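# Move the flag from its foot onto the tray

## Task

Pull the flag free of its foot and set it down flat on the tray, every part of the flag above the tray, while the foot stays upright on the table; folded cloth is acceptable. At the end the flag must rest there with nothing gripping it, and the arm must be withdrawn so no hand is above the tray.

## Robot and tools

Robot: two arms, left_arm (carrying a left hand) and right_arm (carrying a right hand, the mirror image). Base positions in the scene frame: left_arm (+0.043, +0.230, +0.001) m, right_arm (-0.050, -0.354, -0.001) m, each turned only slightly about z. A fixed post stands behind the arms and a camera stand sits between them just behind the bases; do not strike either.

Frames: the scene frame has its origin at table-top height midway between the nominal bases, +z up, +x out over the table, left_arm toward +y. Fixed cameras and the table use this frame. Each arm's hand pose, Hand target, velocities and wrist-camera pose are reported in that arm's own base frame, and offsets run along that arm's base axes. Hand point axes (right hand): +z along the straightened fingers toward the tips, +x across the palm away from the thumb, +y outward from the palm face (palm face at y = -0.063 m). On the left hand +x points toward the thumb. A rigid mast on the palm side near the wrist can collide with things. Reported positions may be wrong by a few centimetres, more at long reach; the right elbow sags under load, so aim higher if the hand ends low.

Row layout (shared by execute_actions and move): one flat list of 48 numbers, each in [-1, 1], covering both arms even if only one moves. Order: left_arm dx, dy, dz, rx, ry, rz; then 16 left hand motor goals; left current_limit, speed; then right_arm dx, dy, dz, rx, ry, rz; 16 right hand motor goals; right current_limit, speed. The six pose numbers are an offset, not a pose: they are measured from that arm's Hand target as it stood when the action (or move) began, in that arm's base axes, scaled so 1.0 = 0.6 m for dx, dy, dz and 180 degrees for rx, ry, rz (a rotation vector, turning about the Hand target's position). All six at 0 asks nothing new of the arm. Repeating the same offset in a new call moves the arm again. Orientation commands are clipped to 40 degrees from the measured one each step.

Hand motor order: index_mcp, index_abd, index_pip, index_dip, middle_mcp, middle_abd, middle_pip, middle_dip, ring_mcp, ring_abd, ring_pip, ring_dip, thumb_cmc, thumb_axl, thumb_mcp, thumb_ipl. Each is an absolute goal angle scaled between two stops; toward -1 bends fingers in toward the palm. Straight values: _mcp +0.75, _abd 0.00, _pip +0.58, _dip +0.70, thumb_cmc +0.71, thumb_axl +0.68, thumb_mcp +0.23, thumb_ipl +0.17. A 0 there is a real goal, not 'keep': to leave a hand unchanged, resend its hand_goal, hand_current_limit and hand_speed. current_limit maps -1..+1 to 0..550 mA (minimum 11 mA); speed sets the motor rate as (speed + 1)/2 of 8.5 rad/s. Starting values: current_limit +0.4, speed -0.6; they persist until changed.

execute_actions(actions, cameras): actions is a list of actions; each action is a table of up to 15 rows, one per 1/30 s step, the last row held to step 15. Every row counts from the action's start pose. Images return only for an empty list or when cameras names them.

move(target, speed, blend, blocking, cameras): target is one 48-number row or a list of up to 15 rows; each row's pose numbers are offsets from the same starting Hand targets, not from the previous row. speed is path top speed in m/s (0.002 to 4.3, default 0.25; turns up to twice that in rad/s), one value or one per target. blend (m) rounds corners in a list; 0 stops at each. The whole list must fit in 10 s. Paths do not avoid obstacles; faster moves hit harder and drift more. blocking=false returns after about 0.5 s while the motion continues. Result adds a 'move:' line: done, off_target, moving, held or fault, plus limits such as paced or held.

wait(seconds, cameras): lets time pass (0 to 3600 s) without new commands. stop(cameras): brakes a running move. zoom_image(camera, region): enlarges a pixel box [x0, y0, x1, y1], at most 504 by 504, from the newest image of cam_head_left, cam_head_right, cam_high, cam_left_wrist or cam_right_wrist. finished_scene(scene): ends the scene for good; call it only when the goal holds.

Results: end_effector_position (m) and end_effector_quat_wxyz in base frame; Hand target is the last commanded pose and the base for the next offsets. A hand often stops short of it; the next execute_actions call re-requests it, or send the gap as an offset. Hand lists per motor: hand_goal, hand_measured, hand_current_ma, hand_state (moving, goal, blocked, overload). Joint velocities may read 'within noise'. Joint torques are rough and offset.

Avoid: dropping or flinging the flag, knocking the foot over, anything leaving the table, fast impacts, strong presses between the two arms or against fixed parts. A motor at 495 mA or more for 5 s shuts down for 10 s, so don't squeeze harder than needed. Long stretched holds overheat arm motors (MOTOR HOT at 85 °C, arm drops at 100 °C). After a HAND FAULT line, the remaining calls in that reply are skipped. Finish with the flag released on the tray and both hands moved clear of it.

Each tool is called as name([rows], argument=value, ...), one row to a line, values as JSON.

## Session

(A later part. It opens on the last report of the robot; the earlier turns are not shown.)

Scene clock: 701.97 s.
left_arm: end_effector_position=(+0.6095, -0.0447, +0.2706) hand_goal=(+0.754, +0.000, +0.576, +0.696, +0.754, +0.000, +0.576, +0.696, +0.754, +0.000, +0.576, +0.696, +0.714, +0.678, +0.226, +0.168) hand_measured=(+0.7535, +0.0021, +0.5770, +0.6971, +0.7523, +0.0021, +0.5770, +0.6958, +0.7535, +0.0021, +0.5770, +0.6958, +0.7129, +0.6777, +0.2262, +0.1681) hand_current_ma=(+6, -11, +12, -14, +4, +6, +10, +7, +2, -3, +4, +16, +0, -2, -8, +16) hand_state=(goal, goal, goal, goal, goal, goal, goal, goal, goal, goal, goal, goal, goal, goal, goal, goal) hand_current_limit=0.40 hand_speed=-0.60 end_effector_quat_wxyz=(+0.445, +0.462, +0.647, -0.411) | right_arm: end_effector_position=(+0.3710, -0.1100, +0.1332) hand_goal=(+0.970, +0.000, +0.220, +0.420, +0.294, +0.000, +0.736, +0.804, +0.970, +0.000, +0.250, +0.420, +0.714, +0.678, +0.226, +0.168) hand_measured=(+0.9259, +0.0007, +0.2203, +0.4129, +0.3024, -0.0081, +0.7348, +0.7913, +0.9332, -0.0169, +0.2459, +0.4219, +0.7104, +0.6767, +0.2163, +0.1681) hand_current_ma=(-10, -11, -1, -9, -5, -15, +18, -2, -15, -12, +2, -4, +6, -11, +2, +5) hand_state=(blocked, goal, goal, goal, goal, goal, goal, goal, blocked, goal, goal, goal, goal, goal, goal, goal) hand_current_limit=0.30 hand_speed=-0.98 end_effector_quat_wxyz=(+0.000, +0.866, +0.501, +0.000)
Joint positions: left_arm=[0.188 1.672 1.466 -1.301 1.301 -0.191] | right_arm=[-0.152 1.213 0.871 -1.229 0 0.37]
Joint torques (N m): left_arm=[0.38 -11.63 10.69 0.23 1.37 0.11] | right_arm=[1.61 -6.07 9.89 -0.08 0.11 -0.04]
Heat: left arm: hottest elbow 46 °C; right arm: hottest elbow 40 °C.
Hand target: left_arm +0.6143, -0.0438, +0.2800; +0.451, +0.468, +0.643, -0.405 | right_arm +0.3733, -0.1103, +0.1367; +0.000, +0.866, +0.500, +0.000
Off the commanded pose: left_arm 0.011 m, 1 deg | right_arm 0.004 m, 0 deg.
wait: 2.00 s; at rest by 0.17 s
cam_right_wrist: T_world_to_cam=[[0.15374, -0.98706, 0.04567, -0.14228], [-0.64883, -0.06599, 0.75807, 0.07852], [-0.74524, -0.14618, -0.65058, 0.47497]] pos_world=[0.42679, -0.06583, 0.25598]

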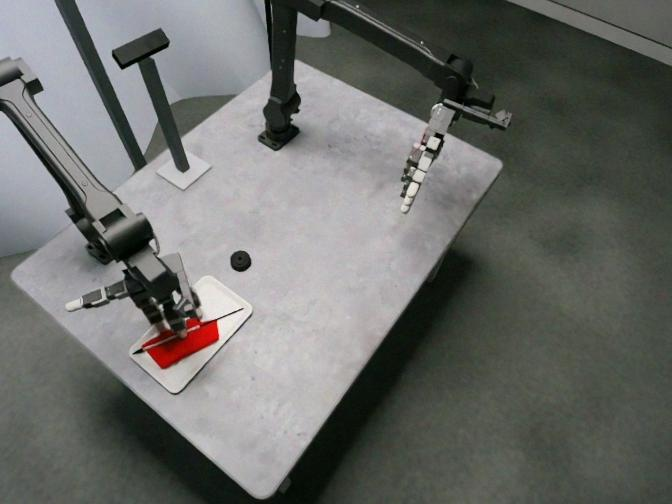

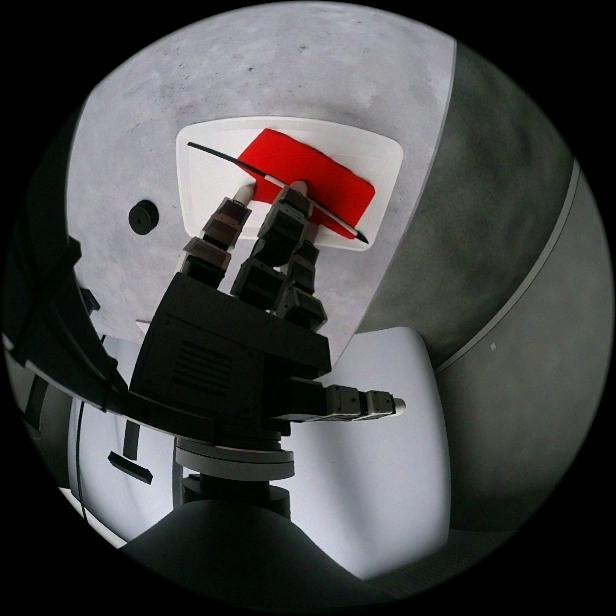

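move(target=[0,0,0,0,0,0,0.754,0,0.576,0.696,0.754,0,0.576,0.696,0.754,0,0.576,0.696,0.714,0.678,0.226,0.168,0.4,-0.6, 0,0,0.15,0,0,0,0.97,0,0.22,0.42,0.293,0,0.735,0.803,0.97,0,0.25,0.42,0.714,0.678,0.226,0.168,0.3,-0.98], speed=0.05, cameras=["cam_high","cam_head_left","cam_right_wrist"])

zoom_image(camera="cam_right_wrist", region=[160, 60, 460, 300])

Scene clock: 717.87 s.
left_arm: end_effector_position=(+0.6095, -0.0447, +0.2706) hand_goal=(+0.754, +0.000, +0.576, +0.696, +0.754, +0.000, +0.576, +0.696, +0.754, +0.000, +0.576, +0.696, +0.714, +0.678, +0.226, +0.168) hand_measured=(+0.7523, +0.0021, +0.5770, +0.6958, +0.7523, +0.0007, +0.5770, +0.6945, +0.7535, +0.0021, +0.5770, +0.6958, +0.7142, +0.6767, +0.2252, +0.1681) hand_current_ma=(+8, -2, +3, +2, -5, +16, +11, -4, -27, +15, +4, +10, -3, +11, -6, +17) hand_state=(goal, goal, goal, goal, goal, goal, goal, goal, goal, goal, goal, goal, goal, goal, goal, goal) hand_current_limit=0.40 hand_speed=-0.60 end_effector_quat_wxyz=(+0.445, +0.462, +0.647, -0.411) | right_arm: end_effector_position=(+0.3611, -0.1084, +0.2019) hand_goal=(+0.970, +0.000, +0.220, +0.420, +0.294, +0.000, +0.736, +0.804, +0.970, +0.000, +0.250, +0.420, +0.714, +0.678, +0.226, +0.168) hand_measured=(+0.9259, -0.0008, +0.2203, +0.4129, +0.3024, -0.0096, +0.7335, +0.7926, +0.9344, -0.0169, +0.2472, +0.4206, +0.7104, +0.6767, +0.2163, +0.1681) hand_current_ma=(-8, -9, +0, +12, -5, -16, +7, +5, -18, -9, +5, -7, +9, -9, -8, +8) hand_state=(blocked, goal, goal, goal, goal, goal, goal, goal, blocked, goal, goal, goal, goal, goal, goal, goal) hand_current_limit=0.30 hand_speed=-0.98 end_effector_quat_wxyz=(-0.016, +0.865, +0.500, -0.020)
Joint positions: left_arm=[0.188 1.672 1.466 -1.301 1.301 -0.191] | right_arm=[-0.152 1.17 1.03 -1.482 0 0.37]
Joint torques (N m): left_arm=[0.38 -11.69 10.7 0.2 1.37 0.11] | right_arm=[1.61 -6.65 13.57 -0.2 0.11 -0.04]
Heat: left arm: hottest elbow 46 °C; right arm: hottest elbow 41 °C.
Hand target: left_arm +0.6143, -0.0438, +0.2800; +0.451, +0.468, +0.643, -0.405 | right_arm +0.3733, -0.1102, +0.2265; -0.001, +0.866, +0.500, +0.000
Off the commanded pose: left_arm 0.011 m, 1 deg | right_arm 0.028 m, 3 deg.
move: off_target (right_arm)
cam_right_wrist: T_world_to_cam=[[0.15557, -0.98735, 0.03077, -0.14011], [-0.61124, -0.07175, 0.78819, -0.00012], [-0.776, -0.14143, -0.61467, 0.5169]] pos_world=[0.42283, -0.06524, 0.32213]
Images, in order (width x height): cam_head_left 672x504, cam_high 672x504, cam_right_wrist 616x616.

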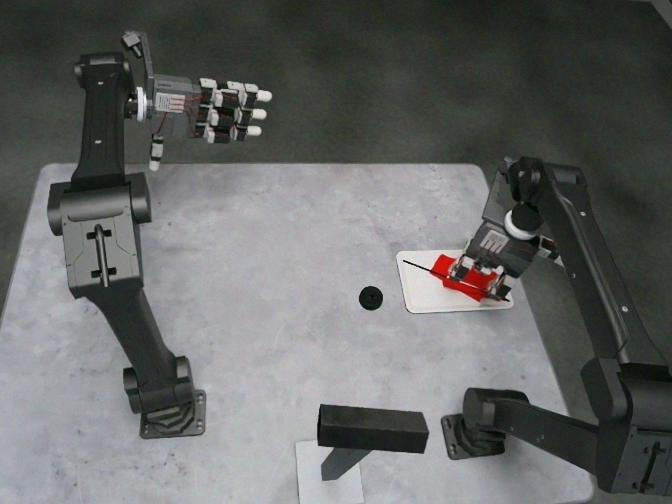

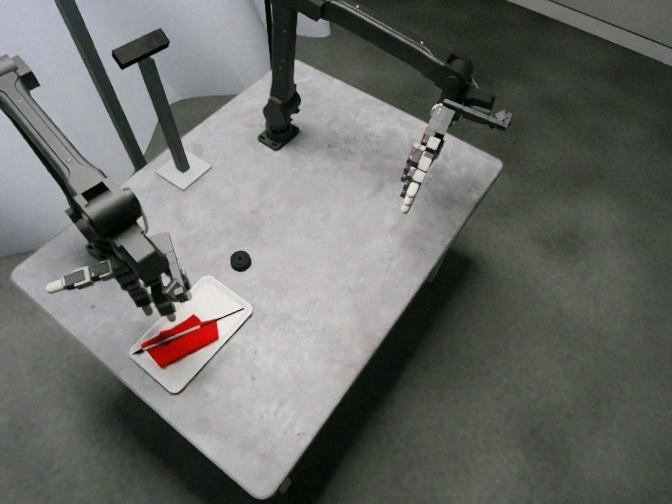

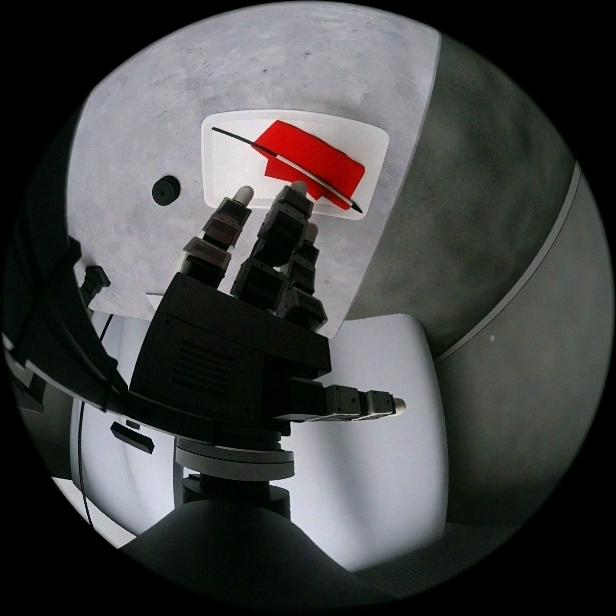

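Scaled by 1.680 from the camera's image (finer frame: 880x880).

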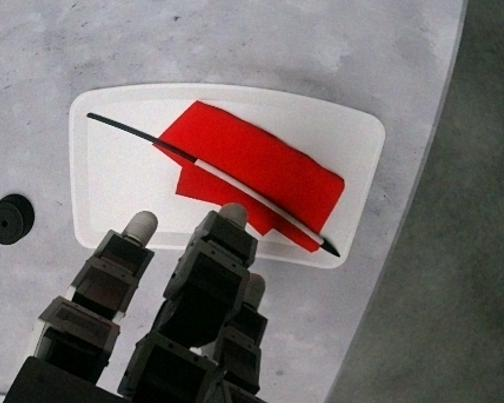

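move([
  [0,0,0,0,0,0,0.754,0,0.576,0.696,0.754,0,0.576,0.696,0.754,0,0.576,0.696,0.714,0.678,0.226,0.168,0.4,-0.6, 0,0.03,0.09,0,0,0,0.97,0,0.22,0.42,0.293,0,0.735,0.803,0.97,0,0.25,0.42,0.714,0.678,0.226,0.168,0.3,-0.98],
  [0,0,0,0,0,0,0.754,0,0.576,0.696,0.754,0,0.576,0.696,0.754,0,0.576,0.696,0.714,0.678,0.226,0.168,0.4,-0.6, -0.04,0.684,0.09,0,0,0,0.97,0,0.22,0.42,0.293,0,0.735,0.803,0.97,0,0.25,0.42,0.714,0.678,0.226,0.168,0.3,-0.98],
], speed=0.2, blend=0.03, cameras=["cam_high","cam_head_left","cam_right_wrist"])

zoom_image(camera="cam_high", region=[80, 220, 300, 440])

zoom_image(camera="cam_head_left", region=[360, 200, 560, 350])

Scene clock: 728.40 s.
left_arm: end_effector_position=(+0.6095, -0.0447, +0.2706) hand_goal=(+0.754, +0.000, +0.576, +0.696, +0.754, +0.000, +0.576, +0.696, +0.754, +0.000, +0.576, +0.696, +0.714, +0.678, +0.226, +0.168) hand_measured=(+0.7535, +0.0021, +0.5757, +0.6958, +0.7547, +0.0021, +0.5770, +0.6958, +0.7535, +0.0021, +0.5757, +0.6958, +0.7142, +0.6777, +0.2262, +0.1681) hand_current_ma=(+3, +8, -2, -33, +13, +9, +11, +9, -4, -2, -4, +14, +5, -17, -14, +18) hand_state=(goal, goal, goal, goal, goal, goal, goal, goal, goal, goal, goal, goal, goal, goal, goal, goal) hand_current_limit=0.40 hand_speed=-0.60 end_effector_quat_wxyz=(+0.445, +0.462, +0.647, -0.411) | right_arm: end_effector_position=(+0.3426, +0.2899, +0.2694) hand_goal=(+0.970, +0.000, +0.220, +0.420, +0.294, +0.000, +0.736, +0.804, +0.970, +0.000, +0.250, +0.420, +0.714, +0.678, +0.226, +0.168) hand_measured=(+0.9283, -0.0110, +0.2190, +0.4129, +0.3036, -0.0096, +0.7335, +0.7926, +0.9368, -0.0169, +0.2459, +0.4219, +0.7104, +0.6777, +0.2153, +0.1672) hand_current_ma=(-2, -2, -2, -1, -7, -8, +16, -9, -22, -12, +6, +7, +13, -12, -2, +9) hand_state=(blocked, goal, goal, goal, goal, goal, goal, goal, blocked, goal, goal, goal, goal, goal, goal, goal) hand_current_limit=0.30 hand_speed=-0.98 end_effector_quat_wxyz=(+0.003, +0.864, +0.503, -0.011)
Joint positions: left_arm=[0.188 1.672 1.466 -1.301 1.301 -0.191] | right_arm=[0.898 1.527 1.54 -1.606 -0.003 1.415]
Joint torques (N m): left_arm=[0.26 -11.69 10.67 0.21 1.37 0.11] | right_arm=[1.96 -10.7 13.67 -0.25 0.23 0.03]
Heat: left arm: hottest elbow 46 °C; right arm: hottest elbow 41 °C.
Hand target: left_arm +0.6143, -0.0438, +0.2800; +0.451, +0.468, +0.643, -0.405 | right_arm +0.3494, +0.3001, +0.2806; +0.000, +0.866, +0.500, +0.000
Off the commanded pose: left_arm 0.011 m, 1 deg | right_arm 0.017 m, 1 deg.
move: off_target (right_arm); blend cut to 0.0285 m at target 1
cam_right_wrist: T_world_to_cam=[[0.15976, -0.98542, 0.05847, 0.24445], [-0.63679, -0.05762, 0.76888, -0.02617], [-0.7543, -0.16007, -0.63672, 0.60427]] pos_world=[0.40009, 0.3361, 0.39058]
Images, in order (width x height): cam_head_left 672x504, cam_high 672x504, cam_right_wrist 616x616.

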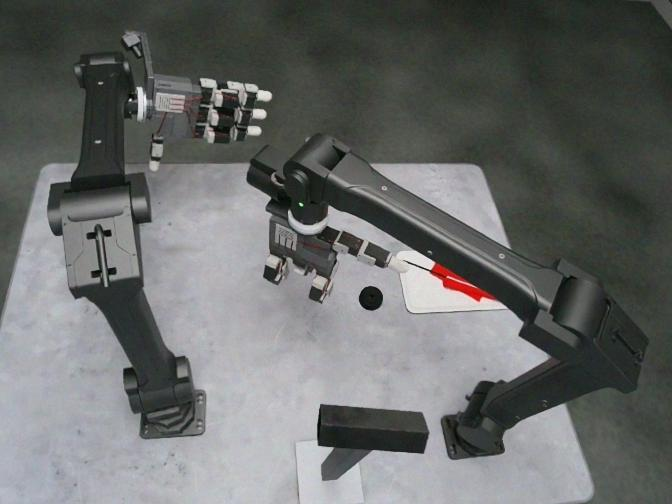

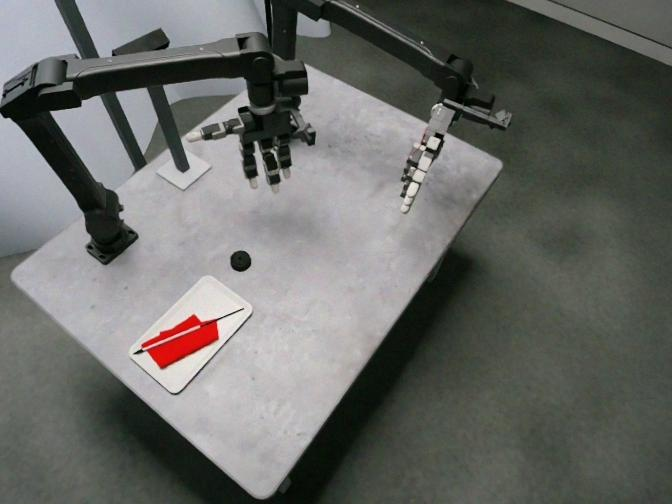

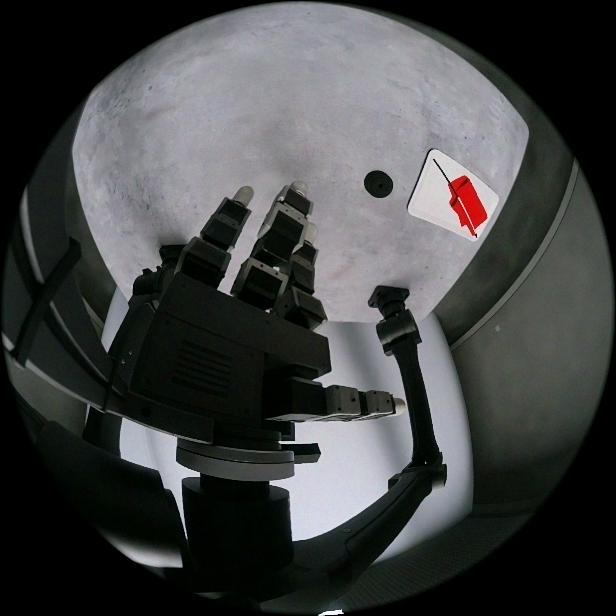

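Scaled by 2.291 from the camera's image (finer frame: 960x720).

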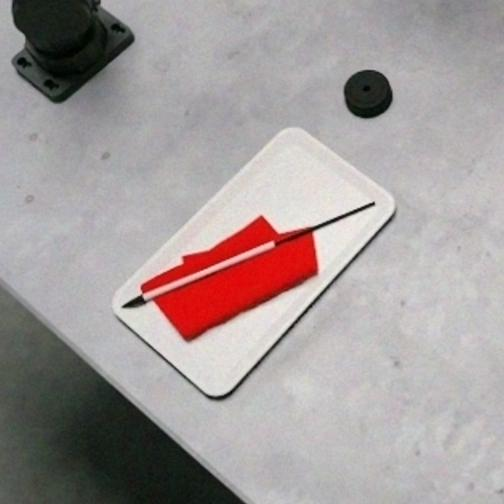

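Scaled by 2.520 from the camera's image (finer frame: 960x720).

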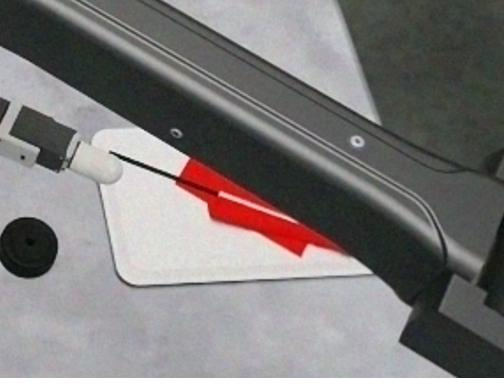

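finished_scene()

The scene is finished: the task was done.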